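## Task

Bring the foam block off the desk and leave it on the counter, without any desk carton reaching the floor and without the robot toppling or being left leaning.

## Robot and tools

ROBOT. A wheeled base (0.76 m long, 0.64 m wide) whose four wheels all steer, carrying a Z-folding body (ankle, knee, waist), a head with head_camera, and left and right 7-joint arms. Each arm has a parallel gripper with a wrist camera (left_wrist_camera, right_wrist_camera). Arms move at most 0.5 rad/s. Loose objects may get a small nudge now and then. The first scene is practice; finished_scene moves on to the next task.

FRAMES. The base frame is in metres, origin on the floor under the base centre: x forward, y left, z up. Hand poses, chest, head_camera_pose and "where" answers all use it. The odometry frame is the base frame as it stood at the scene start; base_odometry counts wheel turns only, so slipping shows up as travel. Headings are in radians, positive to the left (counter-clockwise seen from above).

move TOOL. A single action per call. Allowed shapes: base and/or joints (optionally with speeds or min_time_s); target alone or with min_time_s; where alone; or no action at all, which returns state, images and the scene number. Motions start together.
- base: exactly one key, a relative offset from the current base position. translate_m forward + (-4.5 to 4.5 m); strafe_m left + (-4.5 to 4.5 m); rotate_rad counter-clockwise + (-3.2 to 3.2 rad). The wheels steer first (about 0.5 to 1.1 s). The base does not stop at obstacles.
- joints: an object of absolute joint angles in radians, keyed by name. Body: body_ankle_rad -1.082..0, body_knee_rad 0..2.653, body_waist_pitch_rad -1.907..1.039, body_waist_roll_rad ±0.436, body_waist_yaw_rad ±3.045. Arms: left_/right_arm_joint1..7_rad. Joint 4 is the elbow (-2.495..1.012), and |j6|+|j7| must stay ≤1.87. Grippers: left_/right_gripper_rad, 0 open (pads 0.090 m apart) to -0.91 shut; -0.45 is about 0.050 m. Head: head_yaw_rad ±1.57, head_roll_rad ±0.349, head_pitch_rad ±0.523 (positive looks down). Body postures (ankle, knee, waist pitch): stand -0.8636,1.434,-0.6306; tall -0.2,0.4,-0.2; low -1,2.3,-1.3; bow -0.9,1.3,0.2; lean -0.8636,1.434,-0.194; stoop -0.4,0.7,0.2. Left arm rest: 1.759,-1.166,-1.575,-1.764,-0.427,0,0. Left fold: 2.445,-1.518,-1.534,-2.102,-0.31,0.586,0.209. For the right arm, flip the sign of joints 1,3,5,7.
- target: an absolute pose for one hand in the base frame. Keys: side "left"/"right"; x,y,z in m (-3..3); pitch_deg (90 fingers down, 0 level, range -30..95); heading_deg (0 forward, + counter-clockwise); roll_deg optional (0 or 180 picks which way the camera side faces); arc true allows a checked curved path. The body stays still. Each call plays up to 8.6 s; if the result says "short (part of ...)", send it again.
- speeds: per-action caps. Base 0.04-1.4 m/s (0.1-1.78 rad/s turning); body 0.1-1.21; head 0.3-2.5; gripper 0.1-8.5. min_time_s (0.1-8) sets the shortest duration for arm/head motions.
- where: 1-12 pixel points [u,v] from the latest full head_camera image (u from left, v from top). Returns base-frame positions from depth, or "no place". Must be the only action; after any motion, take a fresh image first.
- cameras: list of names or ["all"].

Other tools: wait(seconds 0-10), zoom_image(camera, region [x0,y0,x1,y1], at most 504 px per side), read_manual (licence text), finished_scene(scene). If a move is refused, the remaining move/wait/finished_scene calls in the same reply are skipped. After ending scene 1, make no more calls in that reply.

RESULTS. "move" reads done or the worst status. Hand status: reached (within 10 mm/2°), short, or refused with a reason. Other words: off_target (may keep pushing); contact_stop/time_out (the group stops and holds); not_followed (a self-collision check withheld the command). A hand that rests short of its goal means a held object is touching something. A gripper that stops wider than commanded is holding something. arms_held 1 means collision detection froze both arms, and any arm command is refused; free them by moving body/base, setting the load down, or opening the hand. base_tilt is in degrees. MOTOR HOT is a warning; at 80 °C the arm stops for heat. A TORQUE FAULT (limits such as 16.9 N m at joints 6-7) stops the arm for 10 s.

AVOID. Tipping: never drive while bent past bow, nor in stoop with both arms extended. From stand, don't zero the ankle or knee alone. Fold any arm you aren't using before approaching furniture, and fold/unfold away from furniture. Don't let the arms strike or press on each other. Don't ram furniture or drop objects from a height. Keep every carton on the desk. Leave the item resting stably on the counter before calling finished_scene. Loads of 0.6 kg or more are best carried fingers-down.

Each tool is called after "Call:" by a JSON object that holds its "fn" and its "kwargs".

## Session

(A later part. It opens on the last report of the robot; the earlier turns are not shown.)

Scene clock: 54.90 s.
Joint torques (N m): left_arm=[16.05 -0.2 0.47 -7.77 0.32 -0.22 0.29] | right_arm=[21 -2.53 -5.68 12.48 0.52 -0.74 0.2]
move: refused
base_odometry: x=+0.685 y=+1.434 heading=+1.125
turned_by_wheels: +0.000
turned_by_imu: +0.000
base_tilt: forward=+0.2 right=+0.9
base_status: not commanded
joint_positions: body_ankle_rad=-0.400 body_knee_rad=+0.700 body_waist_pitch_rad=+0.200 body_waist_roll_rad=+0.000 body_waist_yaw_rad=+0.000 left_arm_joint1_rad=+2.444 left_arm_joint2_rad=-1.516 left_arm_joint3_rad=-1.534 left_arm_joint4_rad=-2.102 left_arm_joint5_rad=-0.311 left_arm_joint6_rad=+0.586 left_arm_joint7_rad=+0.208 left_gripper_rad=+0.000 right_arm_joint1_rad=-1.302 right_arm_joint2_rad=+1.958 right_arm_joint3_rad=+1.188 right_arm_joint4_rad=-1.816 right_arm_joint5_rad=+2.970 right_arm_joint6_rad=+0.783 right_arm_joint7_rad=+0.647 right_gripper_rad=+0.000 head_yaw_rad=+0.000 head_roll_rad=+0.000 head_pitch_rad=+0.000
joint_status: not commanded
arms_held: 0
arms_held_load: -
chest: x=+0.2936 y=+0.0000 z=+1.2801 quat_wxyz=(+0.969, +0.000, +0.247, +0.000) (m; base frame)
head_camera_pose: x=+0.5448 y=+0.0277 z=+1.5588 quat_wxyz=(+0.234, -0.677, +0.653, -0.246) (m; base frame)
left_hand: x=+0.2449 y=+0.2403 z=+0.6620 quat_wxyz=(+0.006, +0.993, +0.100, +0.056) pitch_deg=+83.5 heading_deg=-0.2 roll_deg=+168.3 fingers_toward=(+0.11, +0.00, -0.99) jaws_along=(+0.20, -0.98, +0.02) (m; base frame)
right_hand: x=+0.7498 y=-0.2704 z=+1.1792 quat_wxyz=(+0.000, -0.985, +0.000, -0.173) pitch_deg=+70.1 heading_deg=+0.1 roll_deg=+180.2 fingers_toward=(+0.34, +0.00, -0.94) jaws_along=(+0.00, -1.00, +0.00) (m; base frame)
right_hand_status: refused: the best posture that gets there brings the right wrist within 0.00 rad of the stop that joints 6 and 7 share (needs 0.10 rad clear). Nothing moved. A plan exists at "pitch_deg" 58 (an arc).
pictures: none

Try the other roll.

Call:
{"fn": "move", "kwargs": {"target": {"side":"right","x":0.852,"y":-0.286,"z":1.12,"pitch_deg":80,"heading_deg":52,"arc":true}}}

Call:
{"fn": "move", "kwargs": {"joints": {"right_gripper_rad":-0.2}, "cameras": ["head_camera","right_wrist_camera"]}}

Scene clock: 58.83 s.
Joint torques (N m): left_arm=[15.58 -0.03 0.41 -7.7 0.41 -0.18 0.37] | right_arm=[34.23 1.5 -1.46 13.25 0.06 -0.45 0.4]
move: done
base_odometry: x=+0.685 y=+1.434 heading=+1.125
turned_by_wheels: +0.000
turned_by_imu: +0.000
base_tilt: forward=+0.2 right=+0.9
base_status: not commanded
joint_positions: body_ankle_rad=-0.400 body_knee_rad=+0.700 body_waist_pitch_rad=+0.200 body_waist_roll_rad=+0.000 body_waist_yaw_rad=+0.000 left_arm_joint1_rad=+2.444 left_arm_joint2_rad=-1.516 left_arm_joint3_rad=-1.534 left_arm_joint4_rad=-2.102 left_arm_joint5_rad=-0.311 left_arm_joint6_rad=+0.586 left_arm_joint7_rad=+0.208 left_gripper_rad=+0.000 right_arm_joint1_rad=-1.901 right_arm_joint2_rad=+1.551 right_arm_joint3_rad=+1.290 right_arm_joint4_rad=-0.961 right_arm_joint5_rad=+2.038 right_arm_joint6_rad=+0.366 right_arm_joint7_rad=+1.282 right_gripper_rad=+0.000 head_yaw_rad=+0.000 head_roll_rad=+0.000 head_pitch_rad=+0.000
joint_status: not commanded
arms_held: 0
arms_held_load: -
chest: x=+0.2936 y=+0.0000 z=+1.2801 quat_wxyz=(+0.969, +0.000, +0.247, +0.000) (m; base frame)
head_camera_pose: x=+0.5448 y=+0.0277 z=+1.5588 quat_wxyz=(+0.234, -0.677, +0.653, -0.246) (m; base frame)
left_hand: x=+0.2449 y=+0.2403 z=+0.6620 quat_wxyz=(+0.006, +0.993, +0.100, +0.056) pitch_deg=+83.5 heading_deg=-0.2 roll_deg=+168.3 fingers_toward=(+0.11, +0.00, -0.99) jaws_along=(+0.20, -0.98, +0.02) (m; base frame)
right_hand: x=+0.8525 y=-0.2857 z=+1.1207 quat_wxyz=(+0.037, -0.895, -0.437, -0.079) pitch_deg=+80.0 heading_deg=+51.1 roll_deg=+179.1 fingers_toward=(+0.11, +0.14, -0.98) jaws_along=(+0.79, -0.62, +0.00) (m; base frame)
right_hand_status: reached (straight line, to end with the hand's camera side to the robot's right, planned for 2.5 s): 1 mm and 0.2 deg off.
pictures: none

Scene clock: 59.43 s.
Joint torques (N m): left_arm=[15.99 -0.12 0.5 -7.82 0.36 -0.24 0.33] | right_arm=[33.91 1.51 -1.32 13.25 0.06 -0.39 0.26]
move: done
base_odometry: x=+0.685 y=+1.434 heading=+1.125
turned_by_wheels: +0.000
turned_by_imu: +0.000
base_tilt: forward=+0.2 right=+0.9
base_status: not commanded
joint_positions: body_ankle_rad=-0.400 body_knee_rad=+0.700 body_waist_pitch_rad=+0.200 body_waist_roll_rad=+0.000 body_waist_yaw_rad=+0.000 left_arm_joint1_rad=+2.444 left_arm_joint2_rad=-1.516 left_arm_joint3_rad=-1.534 left_arm_joint4_rad=-2.102 left_arm_joint5_rad=-0.311 left_arm_joint6_rad=+0.586 left_arm_joint7_rad=+0.208 left_gripper_rad=+0.000 right_arm_joint1_rad=-1.901 right_arm_joint2_rad=+1.551 right_arm_joint3_rad=+1.290 right_arm_joint4_rad=-0.961 right_arm_joint5_rad=+2.037 right_arm_joint6_rad=+0.366 right_arm_joint7_rad=+1.282 right_gripper_rad=-0.200 head_yaw_rad=+0.000 head_roll_rad=+0.000 head_pitch_rad=+0.000
joint_status: all done
arms_held: 0
arms_held_load: -
chest: x=+0.2936 y=+0.0000 z=+1.2801 quat_wxyz=(+0.969, +0.000, +0.247, +0.000) (m; base frame)
head_camera_pose: x=+0.5448 y=+0.0277 z=+1.5588 quat_wxyz=(+0.234, -0.677, +0.653, -0.246) (m; base frame)
left_hand: x=+0.2449 y=+0.2403 z=+0.6620 quat_wxyz=(+0.006, +0.993, +0.100, +0.056) pitch_deg=+83.5 heading_deg=-0.2 roll_deg=+168.3 fingers_toward=(+0.11, +0.00, -0.99) jaws_along=(+0.20, -0.98, +0.02) (m; base frame)
right_hand: x=+0.8525 y=-0.2857 z=+1.1208 quat_wxyz=(+0.037, -0.895, -0.437, -0.079) pitch_deg=+80.0 heading_deg=+51.1 roll_deg=+179.1 fingers_toward=(+0.11, +0.14, -0.98) jaws_along=(+0.79, -0.62, +0.00) (m; base frame)
pictures: head_camera, right_wrist_camera
camera_calibration:
head_camera: T_world_to_cam=[[0.0252042, -0.999319, 0.0269478, -0.0281121], [-0.769367, -0.0366024, -0.637757, 1.41433], [0.638309, -0.00465866, -0.769766, 0.85227], [0, 0, 0, 1]] pos_world=[0.54484, 0.0276454, 1.55881]
right_wrist_camera: T_world_to_cam=[[-0.801404, 0.5981, 0.00530365, 0.843128], [0.453028, 0.601183, 0.658289, -0.945733], [0.390534, 0.529959, -0.752746, 0.800374], [0, 0, 0, 1]] pos_world=[0.791556, -0.359881, 1.22057]

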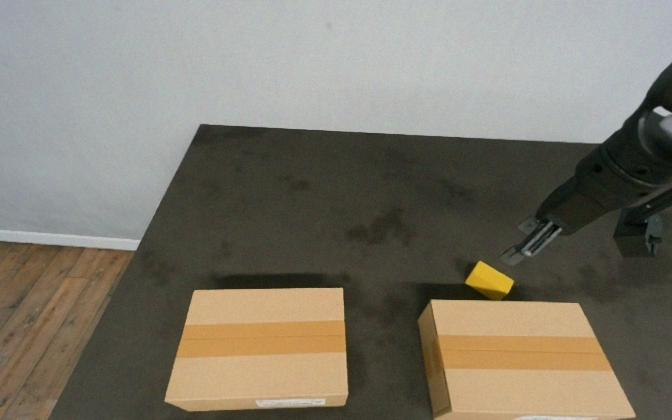

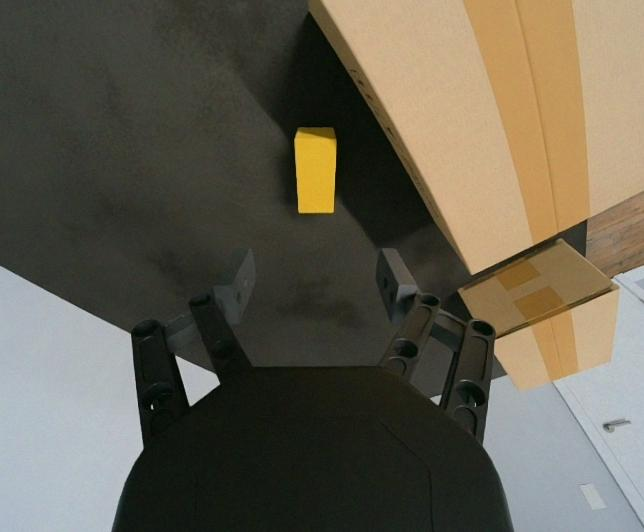

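Call:
{"fn": "move", "kwargs": {"target": {"side":"right","x":0.855,"y":-0.284,"z":1.09,"pitch_deg":94,"heading_deg":51,"roll_deg":180}}}

Call:
{"fn": "move", "kwargs": {"target": {"side":"right","x":0.855,"y":-0.284,"z":0.988,"pitch_deg":94,"heading_deg":51,"roll_deg":180}, "cameras": ["head_camera","right_wrist_camera"]}}

Scene clock: 62.43 s.
Joint torques (N m): left_arm=[15.79 -0.14 0.46 -7.65 0.33 -0.17 0.33] | right_arm=[34.34 1.42 -1.11 13.51 -0.03 -0.46 0.25]
move: refused
base_odometry: x=+0.685 y=+1.434 heading=+1.125
turned_by_wheels: +0.000
turned_by_imu: +0.000
base_tilt: forward=+0.2 right=+0.9
base_status: not commanded
joint_positions: body_ankle_rad=-0.400 body_knee_rad=+0.700 body_waist_pitch_rad=+0.200 body_waist_roll_rad=+0.000 body_waist_yaw_rad=+0.000 left_arm_joint1_rad=+2.444 left_arm_joint2_rad=-1.516 left_arm_joint3_rad=-1.534 left_arm_joint4_rad=-2.102 left_arm_joint5_rad=-0.311 left_arm_joint6_rad=+0.586 left_arm_joint7_rad=+0.208 left_gripper_rad=+0.000 right_arm_joint1_rad=-1.901 right_arm_joint2_rad=+1.551 right_arm_joint3_rad=+1.290 right_arm_joint4_rad=-0.961 right_arm_joint5_rad=+2.037 right_arm_joint6_rad=+0.366 right_arm_joint7_rad=+1.282 right_gripper_rad=-0.200 head_yaw_rad=+0.000 head_roll_rad=+0.000 head_pitch_rad=+0.000
joint_status: not commanded
arms_held: 0
arms_held_load: -
chest: x=+0.2936 y=+0.0000 z=+1.2801 quat_wxyz=(+0.969, +0.000, +0.247, +0.000) (m; base frame)
head_camera_pose: x=+0.5448 y=+0.0277 z=+1.5588 quat_wxyz=(+0.234, -0.677, +0.653, -0.246) (m; base frame)
left_hand: x=+0.2449 y=+0.2403 z=+0.6620 quat_wxyz=(+0.006, +0.993, +0.100, +0.056) pitch_deg=+83.5 heading_deg=-0.2 roll_deg=+168.3 fingers_toward=(+0.11, +0.00, -0.99) jaws_along=(+0.20, -0.98, +0.02) (m; base frame)
right_hand: x=+0.8525 y=-0.2857 z=+1.1208 quat_wxyz=(+0.037, -0.895, -0.437, -0.079) pitch_deg=+80.0 heading_deg=+51.1 roll_deg=+179.1 fingers_toward=(+0.11, +0.14, -0.98) jaws_along=(+0.79, -0.62, +0.00) (m; base frame)
right_hand_status: refused: no posture of the arm gets there (right_arm_joint7_rad would come within 0.1 rad of its limit): the closest leaves the hand 21 mm and 4.1 deg from the pose. Nothing moved. A plan exists at "x" 0.775, or at "pitch_deg" 84.
pictures: none

not run: a stop came earlier in this reply.

Call:
{"fn": "move", "kwargs": {"target": {"side":"right","x":0.858,"y":-0.28,"z":1.05,"pitch_deg":86,"heading_deg":50,"roll_deg":180}}}

Call:
{"fn": "move", "kwargs": {"target": {"side":"right","x":0.858,"y":-0.28,"z":0.99,"pitch_deg":86,"heading_deg":50,"roll_deg":180}, "cameras": ["head_camera","right_wrist_camera"]}}

Scene clock: 64.93 s.
Joint torques (N m): left_arm=[15.68 -0.04 0.53 -7.81 0.34 -0.15 0.33] | right_arm=[37.13 2.08 -2.01 12.82 0.56 0.01 -0.43]
move: done
base_odometry: x=+0.685 y=+1.434 heading=+1.125
turned_by_wheels: +0.000
turned_by_imu: +0.000
base_tilt: forward=+0.2 right=+0.9
base_status: not commanded
joint_positions: body_ankle_rad=-0.400 body_knee_rad=+0.700 body_waist_pitch_rad=+0.200 body_waist_roll_rad=+0.000 body_waist_yaw_rad=+0.000 left_arm_joint1_rad=+2.444 left_arm_joint2_rad=-1.516 left_arm_joint3_rad=-1.534 left_arm_joint4_rad=-2.102 left_arm_joint5_rad=-0.311 left_arm_joint6_rad=+0.586 left_arm_joint7_rad=+0.208 left_gripper_rad=+0.000 right_arm_joint1_rad=-2.066 right_arm_joint2_rad=+1.599 right_arm_joint3_rad=+1.299 right_arm_joint4_rad=-0.893 right_arm_joint5_rad=+2.051 right_arm_joint6_rad=+0.452 right_arm_joint7_rad=+1.214 right_gripper_rad=-0.200 head_yaw_rad=+0.000 head_roll_rad=+0.000 head_pitch_rad=+0.000
joint_status: not commanded
arms_held: 0
arms_held_load: -
chest: x=+0.2936 y=+0.0000 z=+1.2801 quat_wxyz=(+0.969, +0.000, +0.247, +0.000) (m; base frame)
head_camera_pose: x=+0.5448 y=+0.0277 z=+1.5588 quat_wxyz=(+0.234, -0.677, +0.653, -0.246) (m; base frame)
left_hand: x=+0.2449 y=+0.2403 z=+0.6620 quat_wxyz=(+0.006, +0.993, +0.100, +0.056) pitch_deg=+83.5 heading_deg=-0.2 roll_deg=+168.3 fingers_toward=(+0.11, +0.00, -0.99) jaws_along=(+0.20, -0.98, +0.02) (m; base frame)
right_hand: x=+0.8574 y=-0.2805 z=+1.0498 quat_wxyz=(+0.016, -0.906, -0.422, -0.031) pitch_deg=+86.0 heading_deg=-130.0 roll_deg=+0.0 fingers_toward=(+0.04, +0.05, -1.00) jaws_along=(+0.77, -0.64, +0.00) (m; base frame)
right_hand_status: reached (straight line, to end with the hand's camera side to the robot's right, planned for 0.7 s): 1 mm and 0.1 deg off.
pictures: none

Scene clock: 66.07 s.
Joint torques (N m): left_arm=[15.99 -0.19 0.56 -7.74 0.4 -0.22 0.32] | right_arm=[37.73 -0.25 -1.73 12.6 0.48 -0.36 -0.39]
move: done
base_odometry: x=+0.685 y=+1.434 heading=+1.125
turned_by_wheels: +0.000
turned_by_imu: +0.000
base_tilt: forward=+0.3 right=+0.8
base_status: not commanded
joint_positions: body_ankle_rad=-0.400 body_knee_rad=+0.700 body_waist_pitch_rad=+0.200 body_waist_roll_rad=+0.000 body_waist_yaw_rad=+0.000 left_arm_joint1_rad=+2.444 left_arm_joint2_rad=-1.516 left_arm_joint3_rad=-1.534 left_arm_joint4_rad=-2.102 left_arm_joint5_rad=-0.311 left_arm_joint6_rad=+0.586 left_arm_joint7_rad=+0.208 left_gripper_rad=+0.000 right_arm_joint1_rad=-2.152 right_arm_joint2_rad=+1.593 right_arm_joint3_rad=+1.328 right_arm_joint4_rad=-0.930 right_arm_joint5_rad=+2.099 right_arm_joint6_rad=+0.422 right_arm_joint7_rad=+1.078 right_gripper_rad=-0.200 head_yaw_rad=+0.000 head_roll_rad=+0.000 head_pitch_rad=+0.000
joint_status: not commanded
arms_held: 0
arms_held_load: -
chest: x=+0.2936 y=+0.0000 z=+1.2801 quat_wxyz=(+0.969, +0.000, +0.247, +0.000) (m; base frame)
head_camera_pose: x=+0.5448 y=+0.0277 z=+1.5588 quat_wxyz=(+0.234, -0.677, +0.653, -0.246) (m; base frame)
left_hand: x=+0.2449 y=+0.2403 z=+0.6620 quat_wxyz=(+0.006, +0.993, +0.100, +0.056) pitch_deg=+83.5 heading_deg=-0.2 roll_deg=+168.3 fingers_toward=(+0.11, +0.00, -0.99) jaws_along=(+0.20, -0.98, +0.02) (m; base frame)
right_hand: x=+0.8571 y=-0.2795 z=+0.9894 quat_wxyz=(+0.015, -0.906, -0.423, -0.030) pitch_deg=+86.2 heading_deg=-129.9 roll_deg=+0.0 fingers_toward=(+0.04, +0.05, -1.00) jaws_along=(+0.77, -0.64, +0.00) (m; base frame)
right_hand_status: reached (straight line, to end with the hand's camera side to the robot's right, planned for 0.6 s): 1 mm and 0.2 deg off.
pictures: head_camera, right_wrist_camera
camera_calibration:
head_camera: T_world_to_cam=[[0.0252042, -0.999319, 0.0269478, -0.0281121], [-0.769367, -0.0366024, -0.637757, 1.41433], [0.638309, -0.00465866, -0.769766, 0.85227], [0, 0, 0, 1]] pos_world=[0.54484, 0.0276454, 1.55881]
right_wrist_camera: T_world_to_cam=[[-0.78025, 0.625361, 0.0115321, 0.82715], [0.517414, 0.634989, 0.573648, -0.826988], [0.351414, 0.453556, -0.819021, 0.774182], [0, 0, 0, 1]] pos_world=[0.801221, -0.343274, 1.09893]

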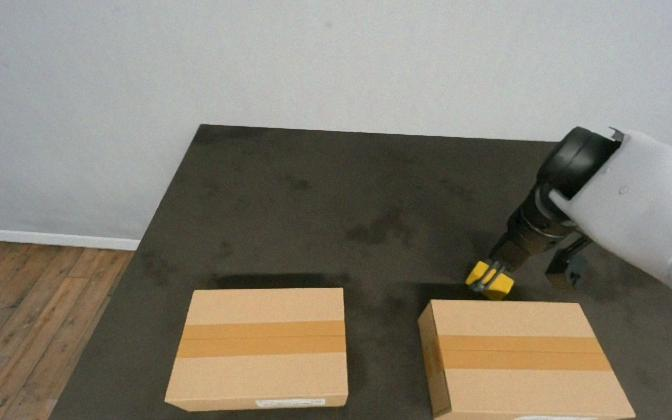

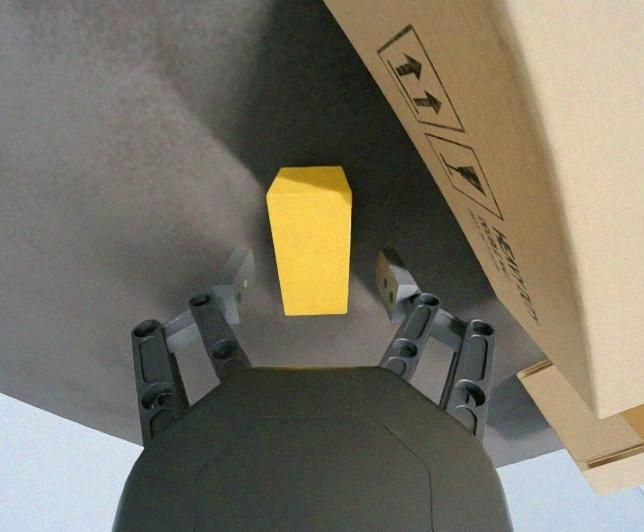

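Great. Grip, lift.

Call:
{"fn": "move", "kwargs": {"joints": {"right_gripper_rad":-0.75}}}

Call:
{"fn": "move", "kwargs": {"target": {"side":"right","x":0.855,"y":-0.283,"z":1.15,"pitch_deg":80,"heading_deg":50,"roll_deg":180,"arc":true}, "cameras": ["head_camera","right_wrist_camera"]}}

Scene clock: 67.67 s.
Joint torques (N m): left_arm=[15.33 -0.5 0.47 -7.63 0.36 -0.18 0.37] | right_arm=[38 -0.46 -1.75 12.26 0.54 -0.36 -0.42]
move: off_target
base_odometry: x=+0.685 y=+1.434 heading=+1.125
turned_by_wheels: +0.000
turned_by_imu: +0.000
base_tilt: forward=+0.1 right=+0.9
base_status: not commanded
joint_positions: body_ankle_rad=-0.400 body_knee_rad=+0.700 body_waist_pitch_rad=+0.200 body_waist_roll_rad=+0.000 body_waist_yaw_rad=+0.000 left_arm_joint1_rad=+2.444 left_arm_joint2_rad=-1.516 left_arm_joint3_rad=-1.534 left_arm_joint4_rad=-2.102 left_arm_joint5_rad=-0.311 left_arm_joint6_rad=+0.586 left_arm_joint7_rad=+0.208 left_gripper_rad=+0.000 right_arm_joint1_rad=-2.152 right_arm_joint2_rad=+1.593 right_arm_joint3_rad=+1.328 right_arm_joint4_rad=-0.930 right_arm_joint5_rad=+2.099 right_arm_joint6_rad=+0.422 right_arm_joint7_rad=+1.078 right_gripper_rad=-0.620 head_yaw_rad=+0.000 head_roll_rad=+0.000 head_pitch_rad=+0.000
joint_status: right_gripper_rad off_target (ended at -0.620, target -0.750)
arms_held: 0
arms_held_load: -
chest: x=+0.2936 y=+0.0000 z=+1.2801 quat_wxyz=(+0.969, +0.000, +0.247, +0.000) (m; base frame)
head_camera_pose: x=+0.5448 y=+0.0277 z=+1.5588 quat_wxyz=(+0.234, -0.677, +0.653, -0.246) (m; base frame)
left_hand: x=+0.2449 y=+0.2403 z=+0.6620 quat_wxyz=(+0.006, +0.993, +0.100, +0.056) pitch_deg=+83.5 heading_deg=-0.2 roll_deg=+168.3 fingers_toward=(+0.11, +0.00, -0.99) jaws_along=(+0.20, -0.98, +0.02) (m; base frame)
right_hand: x=+0.8574 y=-0.2795 z=+0.9898 quat_wxyz=(+0.014, -0.906, -0.423, -0.030) pitch_deg=+86.1 heading_deg=-129.9 roll_deg=+0.0 fingers_toward=(+0.04, +0.05, -1.00) jaws_along=(+0.77, -0.64, +0.00) (m; base frame)
pictures: none

Scene clock: 69.23 s.
Joint torques (N m): left_arm=[15.51 -0.11 0.55 -7.81 0.37 -0.21 0.35] | right_arm=[35.73 2.24 -4.5 11.75 0.71 -0.4 0.3]
move: done
base_odometry: x=+0.685 y=+1.434 heading=+1.125
turned_by_wheels: +0.000
turned_by_imu: +0.000
base_tilt: forward=+0.3 right=+0.8
base_status: not commanded
joint_positions: body_ankle_rad=-0.400 body_knee_rad=+0.700 body_waist_pitch_rad=+0.200 body_waist_roll_rad=+0.000 body_waist_yaw_rad=+0.000 left_arm_joint1_rad=+2.444 left_arm_joint2_rad=-1.516 left_arm_joint3_rad=-1.534 left_arm_joint4_rad=-2.102 left_arm_joint5_rad=-0.311 left_arm_joint6_rad=+0.586 left_arm_joint7_rad=+0.208 left_gripper_rad=+0.000 right_arm_joint1_rad=-1.950 right_arm_joint2_rad=+1.676 right_arm_joint3_rad=+1.004 right_arm_joint4_rad=-0.883 right_arm_joint5_rad=+2.271 right_arm_joint6_rad=+0.327 right_arm_joint7_rad=+1.434 right_gripper_rad=-0.620 head_yaw_rad=+0.000 head_roll_rad=+0.000 head_pitch_rad=+0.000
joint_status: not commanded
arms_held: 0
arms_held_load: -
chest: x=+0.2936 y=+0.0000 z=+1.2801 quat_wxyz=(+0.969, +0.000, +0.247, +0.000) (m; base frame)
head_camera_pose: x=+0.5448 y=+0.0277 z=+1.5588 quat_wxyz=(+0.234, -0.677, +0.653, -0.246) (m; base frame)
left_hand: x=+0.2449 y=+0.2403 z=+0.6620 quat_wxyz=(+0.006, +0.993, +0.100, +0.056) pitch_deg=+83.5 heading_deg=-0.2 roll_deg=+168.3 fingers_toward=(+0.11, +0.00, -0.99) jaws_along=(+0.20, -0.98, +0.02) (m; base frame)
right_hand: x=+0.8551 y=-0.2842 z=+1.1491 quat_wxyz=(+0.037, -0.903, -0.420, -0.079) pitch_deg=+80.0 heading_deg=+50.0 roll_deg=+180.1 fingers_toward=(+0.11, +0.13, -0.98) jaws_along=(+0.76, -0.64, +0.00) (m; base frame)
right_hand_status: reached (checked arc, to end with the hand's camera side to the robot's right, planned for 1.1 s): 1 mm and 0.1 deg off.
pictures: head_camera, right_wrist_camera
camera_calibration:
head_camera: T_world_to_cam=[[0.0252098, -0.999319, 0.0269457, -0.0281119], [-0.769457, -0.0366047, -0.637649, 1.41421], [0.638201, -0.00465857, -0.769856, 0.852469], [0, 0, 0, 1]] pos_world=[0.54484, 0.0276454, 1.55881]
right_wrist_camera: T_world_to_cam=[[-0.778588, 0.62748, 0.00830351, 0.829551], [0.476663, 0.582742, 0.658183, -0.991757], [0.408158, 0.516411, -0.752812, 0.801009], [0, 0, 0, 1]] pos_world=[0.791675, -0.356238, 1.24888]

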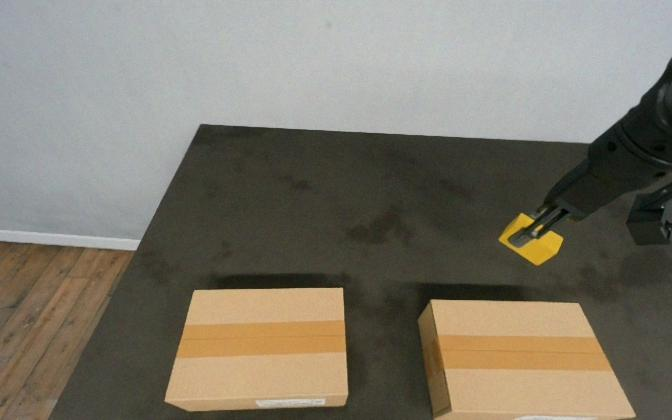

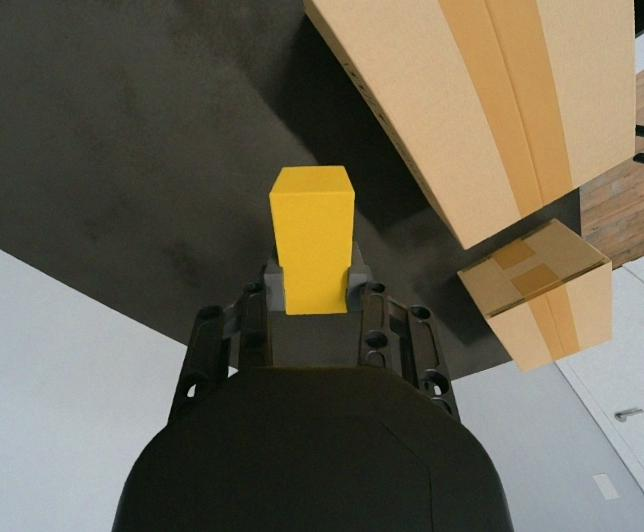

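Call:
{"fn": "move", "kwargs": {"base": {"translate_m":-0.65}}}

Call:
{"fn": "move", "kwargs": {"base": {"rotate_rad":-3.14}}}

Call:
{"fn": "move", "kwargs": {"base": {"translate_m":1.6}, "cameras": ["head_camera"]}}

Scene clock: 75.80 s.
Joint torques (N m): left_arm=[15.07 0.54 0.51 -8.3 0.31 -0.24 0.33] | right_arm=[35.43 1.84 -4.31 11.93 0.59 -0.4 -0.07]
move: done
base_odometry: x=+0.405 y=+0.848 heading=+1.123
turned_by_wheels: -0.001
turned_by_imu: -0.001
base_tilt: forward=+0.2 right=+0.9
base_status: done
joint_positions: body_ankle_rad=-0.400 body_knee_rad=+0.700 body_waist_pitch_rad=+0.200 body_waist_roll_rad=+0.000 body_waist_yaw_rad=+0.000 left_arm_joint1_rad=+2.445 left_arm_joint2_rad=-1.516 left_arm_joint3_rad=-1.534 left_arm_joint4_rad=-2.101 left_arm_joint5_rad=-0.311 left_arm_joint6_rad=+0.586 left_arm_joint7_rad=+0.208 left_gripper_rad=+0.000 right_arm_joint1_rad=-1.949 right_arm_joint2_rad=+1.676 right_arm_joint3_rad=+1.004 right_arm_joint4_rad=-0.883 right_arm_joint5_rad=+2.271 right_arm_joint6_rad=+0.327 right_arm_joint7_rad=+1.436 right_gripper_rad=-0.620 head_yaw_rad=+0.000 head_roll_rad=+0.000 head_pitch_rad=+0.000
joint_status: not commanded
arms_held: 0
arms_held_load: -
chest: x=+0.2933 y=+0.0000 z=+1.2802 quat_wxyz=(+0.969, +0.000, +0.247, +0.000) (m; base frame)
head_camera_pose: x=+0.5444 y=+0.0277 z=+1.5590 quat_wxyz=(+0.234, -0.677, +0.653, -0.246) (m; base frame)
left_hand: x=+0.2433 y=+0.2404 z=+0.6620 quat_wxyz=(+0.006, +0.993, +0.100, +0.055) pitch_deg=+83.7 heading_deg=-0.2 roll_deg=+168.3 fingers_toward=(+0.11, +0.00, -0.99) jaws_along=(+0.20, -0.98, +0.02) (m; base frame)
right_hand: x=+0.8546 y=-0.2840 z=+1.1499 quat_wxyz=(+0.037, -0.903, -0.420, -0.079) pitch_deg=+80.0 heading_deg=+50.0 roll_deg=+180.2 fingers_toward=(+0.11, +0.13, -0.98) jaws_along=(+0.76, -0.64, +0.00) (m; base frame)
pictures: none

Scene clock: 81.37 s.
Joint torques (N m): left_arm=[15.14 0.21 0.28 -8.25 0.29 -0.25 0.28] | right_arm=[35.51 1.71 -4.03 11.96 0.35 -0.35 -0.05]
move: done
base_odometry: x=+0.406 y=+0.847 heading=-2.016
turned_by_wheels: -3.140
turned_by_imu: -3.120
base_tilt: forward=+0.2 right=+0.8
base_status: done
joint_positions: body_ankle_rad=-0.400 body_knee_rad=+0.700 body_waist_pitch_rad=+0.200 body_waist_roll_rad=+0.000 body_waist_yaw_rad=+0.000 left_arm_joint1_rad=+2.445 left_arm_joint2_rad=-1.517 left_arm_joint3_rad=-1.534 left_arm_joint4_rad=-2.102 left_arm_joint5_rad=-0.311 left_arm_joint6_rad=+0.586 left_arm_joint7_rad=+0.208 left_gripper_rad=+0.000 right_arm_joint1_rad=-1.949 right_arm_joint2_rad=+1.677 right_arm_joint3_rad=+1.003 right_arm_joint4_rad=-0.883 right_arm_joint5_rad=+2.272 right_arm_joint6_rad=+0.327 right_arm_joint7_rad=+1.436 right_gripper_rad=-0.620 head_yaw_rad=+0.000 head_roll_rad=+0.000 head_pitch_rad=+0.000
joint_status: not commanded
arms_held: 0
arms_held_load: -
chest: x=+0.2933 y=-0.0001 z=+1.2802 quat_wxyz=(+0.969, +0.000, +0.247, +0.000) (m; base frame)
head_camera_pose: x=+0.5445 y=+0.0275 z=+1.5590 quat_wxyz=(+0.234, -0.677, +0.654, -0.246) (m; base frame)
left_hand: x=+0.2437 y=+0.2401 z=+0.6620 quat_wxyz=(+0.006, +0.993, +0.100, +0.055) pitch_deg=+83.6 heading_deg=-0.2 roll_deg=+168.3 fingers_toward=(+0.11, +0.00, -0.99) jaws_along=(+0.20, -0.98, +0.02) (m; base frame)
right_hand: x=+0.8546 y=-0.2838 z=+1.1499 quat_wxyz=(+0.037, -0.903, -0.420, -0.079) pitch_deg=+80.0 heading_deg=+50.0 roll_deg=+180.2 fingers_toward=(+0.11, +0.13, -0.98) jaws_along=(+0.76, -0.64, +0.00) (m; base frame)
pictures: none

Scene clock: 87.27 s.
Joint torques (N m): left_arm=[15.55 0.31 0.44 -7.88 0.3 -0.16 0.25] | right_arm=[36.38 1.27 -4.13 11.79 0.41 -0.37 -0.08]
move: done
base_odometry: x=-0.277 y=-0.599 heading=-2.013
turned_by_wheels: +0.004
turned_by_imu: +0.001
base_tilt: forward=+0.3 right=+0.8
base_status: done
joint_positions: body_ankle_rad=-0.400 body_knee_rad=+0.700 body_waist_pitch_rad=+0.200 body_waist_roll_rad=+0.000 body_waist_yaw_rad=+0.000 left_arm_joint1_rad=+2.444 left_arm_joint2_rad=-1.517 left_arm_joint3_rad=-1.534 left_arm_joint4_rad=-2.102 left_arm_joint5_rad=-0.311 left_arm_joint6_rad=+0.586 left_arm_joint7_rad=+0.208 left_gripper_rad=+0.000 right_arm_joint1_rad=-1.950 right_arm_joint2_rad=+1.677 right_arm_joint3_rad=+1.004 right_arm_joint4_rad=-0.883 right_arm_joint5_rad=+2.272 right_arm_joint6_rad=+0.327 right_arm_joint7_rad=+1.436 right_gripper_rad=-0.620 head_yaw_rad=+0.000 head_roll_rad=+0.000 head_pitch_rad=+0.000
joint_status: not commanded
arms_held: 0
arms_held_load: -
chest: x=+0.2937 y=+0.0000 z=+1.2800 quat_wxyz=(+0.969, +0.000, +0.248, +0.000) (m; base frame)
head_camera_pose: x=+0.5449 y=+0.0276 z=+1.5587 quat_wxyz=(+0.234, -0.677, +0.654, -0.246) (m; base frame)
left_hand: x=+0.2443 y=+0.2402 z=+0.6620 quat_wxyz=(+0.006, +0.993, +0.100, +0.055) pitch_deg=+83.6 heading_deg=-0.2 roll_deg=+168.3 fingers_toward=(+0.11, +0.00, -0.99) jaws_along=(+0.20, -0.98, +0.02) (m; base frame)
right_hand: x=+0.8548 y=-0.2835 z=+1.1489 quat_wxyz=(+0.037, -0.903, -0.420, -0.078) pitch_deg=+80.0 heading_deg=+50.5 roll_deg=+180.6 fingers_toward=(+0.11, +0.13, -0.98) jaws_along=(+0.77, -0.64, +0.00) (m; base frame)
pictures: head_camera
camera_calibration:
head_camera: T_world_to_cam=[[0.0249985, -0.999326, 0.0268893, -0.0280083], [-0.769644, -0.0364047, -0.637435, 1.41399], [0.637984, -0.00476028, -0.770035, 0.852728], [0, 0, 0, 1]] pos_world=[0.544939, 0.0275456, 1.55871]

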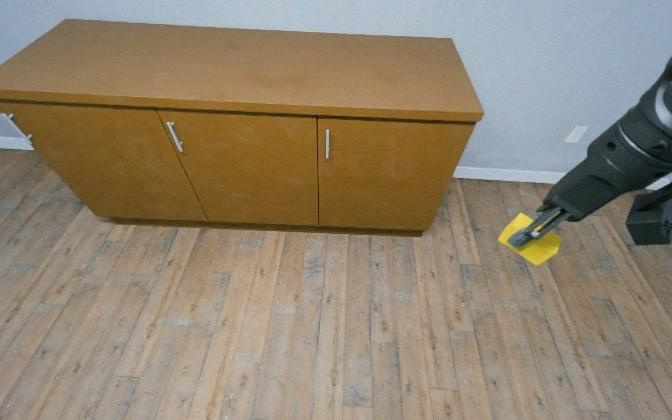

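Call:
{"fn": "move", "kwargs": {"where": [[150,97],[470,112],[440,45],[90,30],[300,80]]}}

Call:
{"fn": "move", "kwargs": {"base": {"strafe_m":0.5}}}

Scene clock: 87.97 s.
Joint torques (N m): left_arm=[15.28 -0.11 0.48 -7.8 0.4 -0.22 0.33] | right_arm=[35.75 1.66 -4.38 12.02 0.3 -0.37 -0.05]
base_odometry: x=-0.277 y=-0.599 heading=-2.013
turned_by_wheels: +0.000
turned_by_imu: +0.000
base_tilt: forward=+0.3 right=+0.9
where, head_camera: pixel (150, 97): x +1.547, y +0.683, z +0.927; pixel (470, 112): x +1.537, y -0.435, z +0.922; pixel (440, 45): x +2.045, y -0.421, z +0.930; pixel (90, 30): x +2.031, y +1.130, z +0.942; pixel (300, 80): x +1.705, y +0.175, z +0.925. By the robot's depth camera.
base_status: done
joint_positions: body_ankle_rad=-0.400 body_knee_rad=+0.700 body_waist_pitch_rad=+0.200 body_waist_roll_rad=+0.000 body_waist_yaw_rad=+0.000 left_arm_joint1_rad=+2.444 left_arm_joint2_rad=-1.517 left_arm_joint3_rad=-1.534 left_arm_joint4_rad=-2.102 left_arm_joint5_rad=-0.311 left_arm_joint6_rad=+0.586 left_arm_joint7_rad=+0.208 left_gripper_rad=+0.000 right_arm_joint1_rad=-1.950 right_arm_joint2_rad=+1.677 right_arm_joint3_rad=+1.004 right_arm_joint4_rad=-0.883 right_arm_joint5_rad=+2.272 right_arm_joint6_rad=+0.327 right_arm_joint7_rad=+1.436 right_gripper_rad=-0.620 head_yaw_rad=+0.000 head_roll_rad=+0.000 head_pitch_rad=+0.000
joint_status: not commanded
arms_held: 0
arms_held_load: -
chest: x=+0.2937 y=+0.0000 z=+1.2800 quat_wxyz=(+0.969, +0.000, +0.248, +0.000) (m; base frame)
head_camera_pose: x=+0.5449 y=+0.0276 z=+1.5587 quat_wxyz=(+0.234, -0.677, +0.654, -0.246) (m; base frame)
left_hand: x=+0.2443 y=+0.2402 z=+0.6620 quat_wxyz=(+0.006, +0.993, +0.100, +0.055) pitch_deg=+83.6 heading_deg=-0.2 roll_deg=+168.3 fingers_toward=(+0.11, +0.00, -0.99) jaws_along=(+0.20, -0.98, +0.02) (m; base frame)
right_hand: x=+0.8548 y=-0.2835 z=+1.1489 quat_wxyz=(+0.037, -0.903, -0.420, -0.078) pitch_deg=+80.0 heading_deg=+50.5 roll_deg=+180.6 fingers_toward=(+0.11, +0.13, -0.98) jaws_along=(+0.77, -0.64, +0.00) (m; base frame)
pictures: none

Scene clock: 92.10 s.
Joint torques (N m): left_arm=[15.08 0.12 0.4 -7.8 0.31 -0.24 0.15] | right_arm=[36.15 1.09 -4.29 11.88 0.55 -0.33 -0.12]
move: done
base_odometry: x=+0.175 y=-0.812 heading=-2.008
turned_by_wheels: +0.004
turned_by_imu: -0.003
base_tilt: forward=+0.2 right=+0.9
base_status: done
joint_positions: body_ankle_rad=-0.400 body_knee_rad=+0.700 body_waist_pitch_rad=+0.200 body_waist_roll_rad=+0.000 body_waist_yaw_rad=+0.000 left_arm_joint1_rad=+2.445 left_arm_joint2_rad=-1.517 left_arm_joint3_rad=-1.534 left_arm_joint4_rad=-2.102 left_arm_joint5_rad=-0.310 left_arm_joint6_rad=+0.586 left_arm_joint7_rad=+0.209 left_gripper_rad=+0.000 right_arm_joint1_rad=-1.950 right_arm_joint2_rad=+1.678 right_arm_joint3_rad=+1.004 right_arm_joint4_rad=-0.883 right_arm_joint5_rad=+2.272 right_arm_joint6_rad=+0.327 right_arm_joint7_rad=+1.436 right_gripper_rad=-0.620 head_yaw_rad=+0.000 head_roll_rad=+0.000 head_pitch_rad=+0.000
joint_status: not commanded
arms_held: 0
arms_held_load: -
chest: x=+0.2937 y=+0.0000 z=+1.2800 quat_wxyz=(+0.969, +0.000, +0.248, +0.000) (m; base frame)
head_camera_pose: x=+0.5449 y=+0.0277 z=+1.5587 quat_wxyz=(+0.234, -0.677, +0.653, -0.246) (m; base frame)
left_hand: x=+0.2441 y=+0.2404 z=+0.6620 quat_wxyz=(+0.005, +0.993, +0.100, +0.055) pitch_deg=+83.6 heading_deg=+0.1 roll_deg=+168.6 fingers_toward=(+0.11, +0.00, -0.99) jaws_along=(+0.20, -0.98, +0.02) (m; base frame)
right_hand: x=+0.8549 y=-0.2831 z=+1.1489 quat_wxyz=(+0.037, -0.903, -0.421, -0.078) pitch_deg=+80.1 heading_deg=+50.4 roll_deg=+180.4 fingers_toward=(+0.11, +0.13, -0.99) jaws_along=(+0.77, -0.64, +0.00) (m; base frame)
pictures: none

Call:
{"fn": "move", "kwargs": {"base": {"translate_m":0.96}}}

Call:
{"fn": "move", "kwargs": {"target": {"side":"right","x":0.85,"y":-0.28,"z":0.985,"pitch_deg":86,"heading_deg":50,"roll_deg":180,"arc":true}, "cameras": ["head_camera","right_wrist_camera"]}}

Call:
{"fn": "move", "kwargs": {"where": [[400,200],[440,270],[440,300],[540,250]]}}

Scene clock: 97.90 s.
Joint torques (N m): left_arm=[15.31 -0.11 0.31 -7.96 0.24 -0.22 0.12] | right_arm=[36.74 0.98 -4.38 11.87 0.55 -0.41 0]
move: done
base_odometry: x=-0.227 y=-1.683 heading=-2.004
turned_by_wheels: +0.004
turned_by_imu: +0.005
base_tilt: forward=+0.2 right=+0.8
base_status: done
joint_positions: body_ankle_rad=-0.400 body_knee_rad=+0.700 body_waist_pitch_rad=+0.200 body_waist_roll_rad=+0.000 body_waist_yaw_rad=+0.000 left_arm_joint1_rad=+2.444 left_arm_joint2_rad=-1.517 left_arm_joint3_rad=-1.534 left_arm_joint4_rad=-2.102 left_arm_joint5_rad=-0.310 left_arm_joint6_rad=+0.586 left_arm_joint7_rad=+0.209 left_gripper_rad=+0.000 right_arm_joint1_rad=-1.950 right_arm_joint2_rad=+1.678 right_arm_joint3_rad=+1.004 right_arm_joint4_rad=-0.883 right_arm_joint5_rad=+2.272 right_arm_joint6_rad=+0.327 right_arm_joint7_rad=+1.436 right_gripper_rad=-0.620 head_yaw_rad=+0.000 head_roll_rad=+0.000 head_pitch_rad=+0.000
joint_status: not commanded
arms_held: 0
arms_held_load: -
chest: x=+0.2937 y=+0.0000 z=+1.2800 quat_wxyz=(+0.969, +0.000, +0.248, +0.000) (m; base frame)
head_camera_pose: x=+0.5449 y=+0.0277 z=+1.5587 quat_wxyz=(+0.234, -0.677, +0.653, -0.246) (m; base frame)
left_hand: x=+0.2443 y=+0.2404 z=+0.6620 quat_wxyz=(+0.005, +0.993, +0.100, +0.055) pitch_deg=+83.6 heading_deg=+0.1 roll_deg=+168.6 fingers_toward=(+0.11, +0.00, -0.99) jaws_along=(+0.20, -0.98, +0.02) (m; base frame)
right_hand: x=+0.8549 y=-0.2830 z=+1.1490 quat_wxyz=(+0.037, -0.903, -0.421, -0.078) pitch_deg=+80.1 heading_deg=+50.4 roll_deg=+180.4 fingers_toward=(+0.11, +0.13, -0.98) jaws_along=(+0.77, -0.64, +0.00) (m; base frame)
pictures: none

Scene clock: 99.40 s.
Joint torques (N m): left_arm=[15.41 -0.01 0.49 -7.85 0.18 -0.14 0.15] | right_arm=[37.69 1.18 -5.05 11.17 0.52 0.03 -0.46]
move: done
base_odometry: x=-0.227 y=-1.683 heading=-2.004
turned_by_wheels: +0.000
turned_by_imu: +0.000
base_tilt: forward=+0.3 right=+0.9
base_status: not commanded
joint_positions: body_ankle_rad=-0.400 body_knee_rad=+0.700 body_waist_pitch_rad=+0.200 body_waist_roll_rad=+0.000 body_waist_yaw_rad=+0.000 left_arm_joint1_rad=+2.444 left_arm_joint2_rad=-1.517 left_arm_joint3_rad=-1.534 left_arm_joint4_rad=-2.102 left_arm_joint5_rad=-0.310 left_arm_joint6_rad=+0.586 left_arm_joint7_rad=+0.209 left_gripper_rad=+0.000 right_arm_joint1_rad=-2.181 right_arm_joint2_rad=+1.732 right_arm_joint3_rad=+1.066 right_arm_joint4_rad=-0.997 right_arm_joint5_rad=+2.348 right_arm_joint6_rad=+0.294 right_arm_joint7_rad=+1.128 right_gripper_rad=-0.620 head_yaw_rad=+0.000 head_roll_rad=+0.000 head_pitch_rad=+0.000
joint_status: not commanded
arms_held: 0
arms_held_load: -
chest: x=+0.2937 y=+0.0000 z=+1.2800 quat_wxyz=(+0.969, +0.000, +0.248, +0.000) (m; base frame)
head_camera_pose: x=+0.5449 y=+0.0277 z=+1.5587 quat_wxyz=(+0.234, -0.677, +0.653, -0.246) (m; base frame)
left_hand: x=+0.2443 y=+0.2404 z=+0.6620 quat_wxyz=(+0.005, +0.993, +0.100, +0.055) pitch_deg=+83.6 heading_deg=+0.1 roll_deg=+168.6 fingers_toward=(+0.11, +0.00, -0.99) jaws_along=(+0.20, -0.98, +0.02) (m; base frame)
right_hand: x=+0.8491 y=-0.2806 z=+0.9844 quat_wxyz=(+0.016, -0.906, -0.422, -0.031) pitch_deg=+86.0 heading_deg=-130.0 roll_deg=+0.0 fingers_toward=(+0.04, +0.05, -1.00) jaws_along=(+0.77, -0.64, +0.00) (m; base frame)
right_hand_status: reached (straight line, to end with the hand's camera side to the robot's right, planned for 1.0 s): 1 mm and 0.2 deg off.
pictures: head_camera, right_wrist_camera
camera_calibration:
head_camera: T_world_to_cam=[[0.0252907, -0.999315, 0.0270047, -0.0282479], [-0.769544, -0.0367039, -0.637538, 1.4141], [0.638092, -0.00465759, -0.769946, 0.852527], [0, 0, 0, 1]] pos_world=[0.544939, 0.0276454, 1.55871]
right_wrist_camera: T_world_to_cam=[[-0.779036, 0.626843, 0.0130263, 0.819615], [0.518284, 0.63215, 0.575993, -0.82321], [0.352823, 0.455471, -0.817351, 0.771072], [0, 0, 0, 1]] pos_world=[0.793114, -0.344579, 1.09372]

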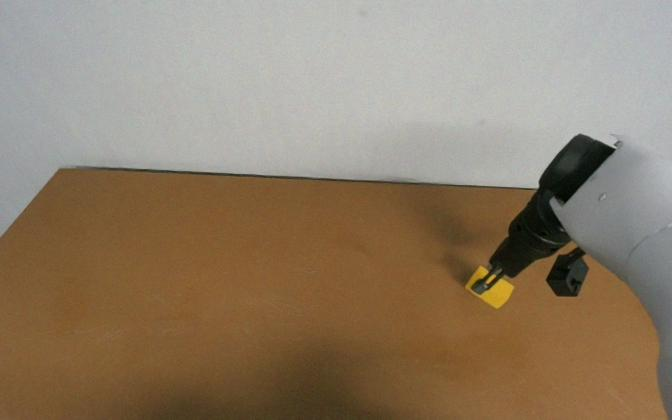

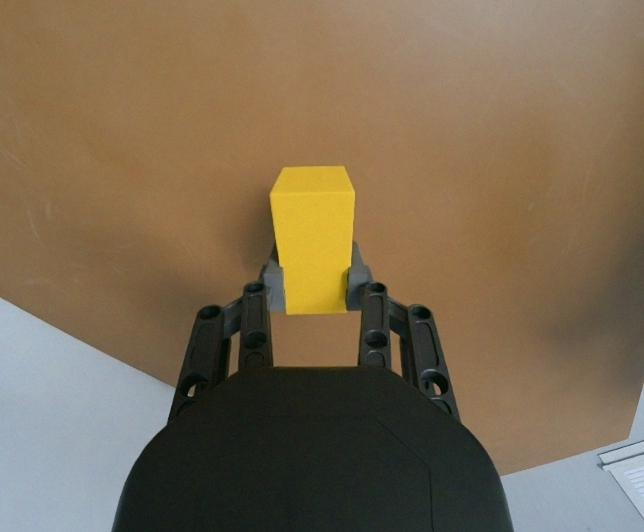

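Scene clock: 99.40 s.
Joint torques (N m): left_arm=[15.41 -0.01 0.49 -7.85 0.18 -0.14 0.15] | right_arm=[37.69 1.18 -5.05 11.17 0.52 0.03 -0.46]
base_odometry: x=-0.227 y=-1.683 heading=-2.004
turned_by_wheels: +0.000
turned_by_imu: +0.000
base_tilt: forward=+0.3 right=+0.9
where, head_camera: pixel (400, 200): x +1.114, y -0.147, z +0.921; pixel (440, 270): x +0.909, y -0.216, z +0.919; pixel (440, 300): x +0.838, y -0.204, z +0.917; pixel (540, 250): x +0.808, y -0.276, z +1.166. By the robot's depth camera.
base_status: not commanded
joint_positions: body_ankle_rad=-0.400 body_knee_rad=+0.700 body_waist_pitch_rad=+0.200 body_waist_roll_rad=+0.000 body_waist_yaw_rad=+0.000 left_arm_joint1_rad=+2.444 left_arm_joint2_rad=-1.517 left_arm_joint3_rad=-1.534 left_arm_joint4_rad=-2.102 left_arm_joint5_rad=-0.310 left_arm_joint6_rad=+0.586 left_arm_joint7_rad=+0.209 left_gripper_rad=+0.000 right_arm_joint1_rad=-2.181 right_arm_joint2_rad=+1.732 right_arm_joint3_rad=+1.066 right_arm_joint4_rad=-0.997 right_arm_joint5_rad=+2.348 right_arm_joint6_rad=+0.294 right_arm_joint7_rad=+1.128 right_gripper_rad=-0.620 head_yaw_rad=+0.000 head_roll_rad=+0.000 head_pitch_rad=+0.000
joint_status: not commanded
arms_held: 0
arms_held_load: -
chest: x=+0.2937 y=+0.0000 z=+1.2800 quat_wxyz=(+0.969, +0.000, +0.248, +0.000) (m; base frame)
head_camera_pose: x=+0.5449 y=+0.0277 z=+1.5587 quat_wxyz=(+0.234, -0.677, +0.653, -0.246) (m; base frame)
left_hand: x=+0.2443 y=+0.2404 z=+0.6620 quat_wxyz=(+0.005, +0.993, +0.100, +0.055) pitch_deg=+83.6 heading_deg=+0.1 roll_deg=+168.6 fingers_toward=(+0.11, +0.00, -0.99) jaws_along=(+0.20, -0.98, +0.02) (m; base frame)
right_hand: x=+0.8491 y=-0.2806 z=+0.9844 quat_wxyz=(+0.016, -0.906, -0.422, -0.031) pitch_deg=+86.0 heading_deg=-130.0 roll_deg=+0.0 fingers_toward=(+0.04, +0.05, -1.00) jaws_along=(+0.77, -0.64, +0.00) (m; base frame)
right_hand_status: reached (straight line, to end with the hand's camera side to the robot's right, planned for 1.0 s): 1 mm and 0.2 deg off.
pictures: none

Call:
{"fn": "move", "kwargs": {"target": {"side":"right","x":0.85,"y":-0.28,"z":0.955,"pitch_deg":86,"heading_deg":50,"roll_deg":180}, "min_time_s": 1}}

Call:
{"fn": "move", "kwargs": {"joints": {"right_gripper_rad":-0.25}, "speeds": {"right_gripper_rad":0.4}}}

Call:
{"fn": "move", "kwargs": {"target": {"side":"right","x":0.85,"y":-0.28,"z":1.12,"pitch_deg":82,"heading_deg":50,"roll_deg":180,"arc":true}, "cameras": ["head_camera","right_wrist_camera"]}}

Scene clock: 102.27 s.
Joint torques (N m): left_arm=[15.34 0.17 0.41 -7.93 0.25 -0.16 0.17] | right_arm=[36.8 -0.79 -4.66 10.82 0.51 -0.41 -0.56]
move: done
base_odometry: x=-0.227 y=-1.683 heading=-2.004
turned_by_wheels: +0.000
turned_by_imu: +0.000
base_tilt: forward=+0.3 right=+0.8
base_status: not commanded
joint_positions: body_ankle_rad=-0.400 body_knee_rad=+0.700 body_waist_pitch_rad=+0.200 body_waist_roll_rad=+0.000 body_waist_yaw_rad=+0.000 left_arm_joint1_rad=+2.444 left_arm_joint2_rad=-1.517 left_arm_joint3_rad=-1.534 left_arm_joint4_rad=-2.102 left_arm_joint5_rad=-0.310 left_arm_joint6_rad=+0.586 left_arm_joint7_rad=+0.209 left_gripper_rad=+0.000 right_arm_joint1_rad=-2.232 right_arm_joint2_rad=+1.729 right_arm_joint3_rad=+1.079 right_arm_joint4_rad=-0.992 right_arm_joint5_rad=+2.368 right_arm_joint6_rad=+0.283 right_arm_joint7_rad=+1.074 right_gripper_rad=-0.620 head_yaw_rad=+0.000 head_roll_rad=+0.000 head_pitch_rad=+0.000
joint_status: not commanded
arms_held: 0
arms_held_load: -
chest: x=+0.2937 y=+0.0000 z=+1.2800 quat_wxyz=(+0.969, +0.000, +0.248, +0.000) (m; base frame)
head_camera_pose: x=+0.5449 y=+0.0277 z=+1.5587 quat_wxyz=(+0.234, -0.677, +0.653, -0.246) (m; base frame)
left_hand: x=+0.2443 y=+0.2404 z=+0.6620 quat_wxyz=(+0.005, +0.993, +0.100, +0.055) pitch_deg=+83.6 heading_deg=+0.1 roll_deg=+168.6 fingers_toward=(+0.11, +0.00, -0.99) jaws_along=(+0.20, -0.98, +0.02) (m; base frame)
right_hand: x=+0.8497 y=-0.2794 z=+0.9557 quat_wxyz=(+0.014, -0.906, -0.423, -0.031) pitch_deg=+86.1 heading_deg=-129.9 roll_deg=+0.0 fingers_toward=(+0.04, +0.05, -1.00) jaws_along=(+0.77, -0.64, +0.00) (m; base frame)
right_hand_status: reached (straight line, to end with the hand's camera side to the robot's right, planned for 1.0 s): 1 mm and 0.1 deg off.
pictures: none

Scene clock: 103.83 s.
Joint torques (N m): left_arm=[15.28 0.27 0.24 -7.93 0.31 -0.2 0.15] | right_arm=[36.15 -1.54 -4.72 10.98 0.58 -0.44 -0.44]
move: done
base_odometry: x=-0.227 y=-1.683 heading=-2.004
turned_by_wheels: +0.000
turned_by_imu: +0.000
base_tilt: forward=+0.3 right=+0.9
base_status: not commanded
joint_positions: body_ankle_rad=-0.400 body_knee_rad=+0.700 body_waist_pitch_rad=+0.200 body_waist_roll_rad=+0.000 body_waist_yaw_rad=+0.000 left_arm_joint1_rad=+2.444 left_arm_joint2_rad=-1.517 left_arm_joint3_rad=-1.534 left_arm_joint4_rad=-2.102 left_arm_joint5_rad=-0.310 left_arm_joint6_rad=+0.586 left_arm_joint7_rad=+0.209 left_gripper_rad=+0.000 right_arm_joint1_rad=-2.232 right_arm_joint2_rad=+1.729 right_arm_joint3_rad=+1.079 right_arm_joint4_rad=-0.992 right_arm_joint5_rad=+2.368 right_arm_joint6_rad=+0.283 right_arm_joint7_rad=+1.074 right_gripper_rad=-0.251 head_yaw_rad=+0.000 head_roll_rad=+0.000 head_pitch_rad=+0.000
joint_status: all done
arms_held: 0
arms_held_load: -
chest: x=+0.2937 y=+0.0000 z=+1.2800 quat_wxyz=(+0.969, +0.000, +0.248, +0.000) (m; base frame)
head_camera_pose: x=+0.5449 y=+0.0277 z=+1.5587 quat_wxyz=(+0.234, -0.677, +0.653, -0.246) (m; base frame)
left_hand: x=+0.2443 y=+0.2404 z=+0.6620 quat_wxyz=(+0.005, +0.993, +0.100, +0.055) pitch_deg=+83.6 heading_deg=+0.1 roll_deg=+168.6 fingers_toward=(+0.11, +0.00, -0.99) jaws_along=(+0.20, -0.98, +0.02) (m; base frame)
right_hand: x=+0.8497 y=-0.2794 z=+0.9557 quat_wxyz=(+0.014, -0.906, -0.423, -0.031) pitch_deg=+86.1 heading_deg=-129.9 roll_deg=+0.0 fingers_toward=(+0.04, +0.05, -1.00) jaws_along=(+0.77, -0.64, +0.00) (m; base frame)
pictures: none

Scene clock: 105.33 s.
Joint torques (N m): left_arm=[15.44 0.18 0.38 -7.86 0.29 -0.16 0.15] | right_arm=[35.85 -0.01 -4.82 11.72 0.11 0.15 0.24]
move: done
base_odometry: x=-0.227 y=-1.683 heading=-2.004
turned_by_wheels: +0.000
turned_by_imu: +0.000
base_tilt: forward=+0.1 right=+0.9
base_status: not commanded
joint_positions: body_ankle_rad=-0.400 body_knee_rad=+0.700 body_waist_pitch_rad=+0.200 body_waist_roll_rad=+0.000 body_waist_yaw_rad=+0.000 left_arm_joint1_rad=+2.444 left_arm_joint2_rad=-1.517 left_arm_joint3_rad=-1.534 left_arm_joint4_rad=-2.102 left_arm_joint5_rad=-0.310 left_arm_joint6_rad=+0.586 left_arm_joint7_rad=+0.209 left_gripper_rad=+0.000 right_arm_joint1_rad=-1.969 right_arm_joint2_rad=+1.715 right_arm_joint3_rad=+1.017 right_arm_joint4_rad=-0.949 right_arm_joint5_rad=+2.282 right_arm_joint6_rad=+0.317 right_arm_joint7_rad=+1.370 right_gripper_rad=-0.250 head_yaw_rad=+0.000 head_roll_rad=+0.000 head_pitch_rad=+0.000
joint_status: not commanded
arms_held: 0
arms_held_load: -
chest: x=+0.2937 y=+0.0000 z=+1.2800 quat_wxyz=(+0.969, +0.000, +0.248, +0.000) (m; base frame)
head_camera_pose: x=+0.5449 y=+0.0277 z=+1.5587 quat_wxyz=(+0.234, -0.677, +0.653, -0.246) (m; base frame)
left_hand: x=+0.2443 y=+0.2404 z=+0.6620 quat_wxyz=(+0.005, +0.993, +0.100, +0.055) pitch_deg=+83.6 heading_deg=+0.1 roll_deg=+168.6 fingers_toward=(+0.11, +0.00, -0.99) jaws_along=(+0.20, -0.98, +0.02) (m; base frame)
right_hand: x=+0.8503 y=-0.2791 z=+1.1192 quat_wxyz=(+0.029, -0.904, -0.423, -0.063) pitch_deg=+82.0 heading_deg=+49.9 roll_deg=+179.7 fingers_toward=(+0.09, +0.11, -0.99) jaws_along=(+0.77, -0.64, +0.00) (m; base frame)
right_hand_status: reached (straight line, to end with the hand's camera side to the robot's right, planned for 1.0 s): 1 mm and 0.2 deg off.
pictures: head_camera, right_wrist_camera
camera_calibration:
head_camera: T_world_to_cam=[[0.0252907, -0.999315, 0.0270047, -0.0282479], [-0.769544, -0.0367039, -0.637538, 1.4141], [0.638092, -0.00465759, -0.769946, 0.852527], [0, 0, 0, 1]] pos_world=[0.544939, 0.0276454, 1.55871]
right_wrist_camera: T_world_to_cam=[[-0.781519, 0.623827, 0.00816469, 0.824505], [0.487882, 0.602948, 0.631209, -0.946479], [0.388843, 0.497286, -0.775569, 0.814415], [0, 0, 0, 1]] pos_world=[0.789458, -0.348668, 1.22233]

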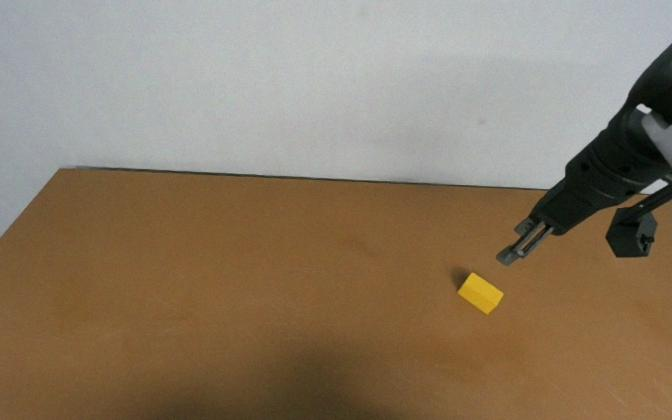

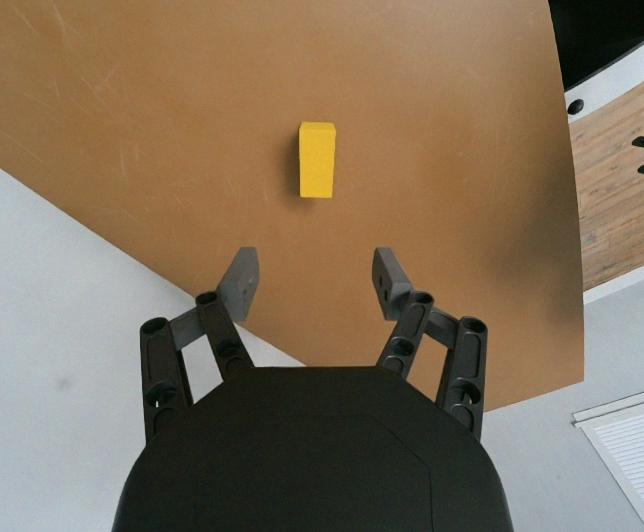

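Placed.

Call:
{"fn": "finished_scene", "kwargs": {"scene": 2}}

The scene is finished: the task was done.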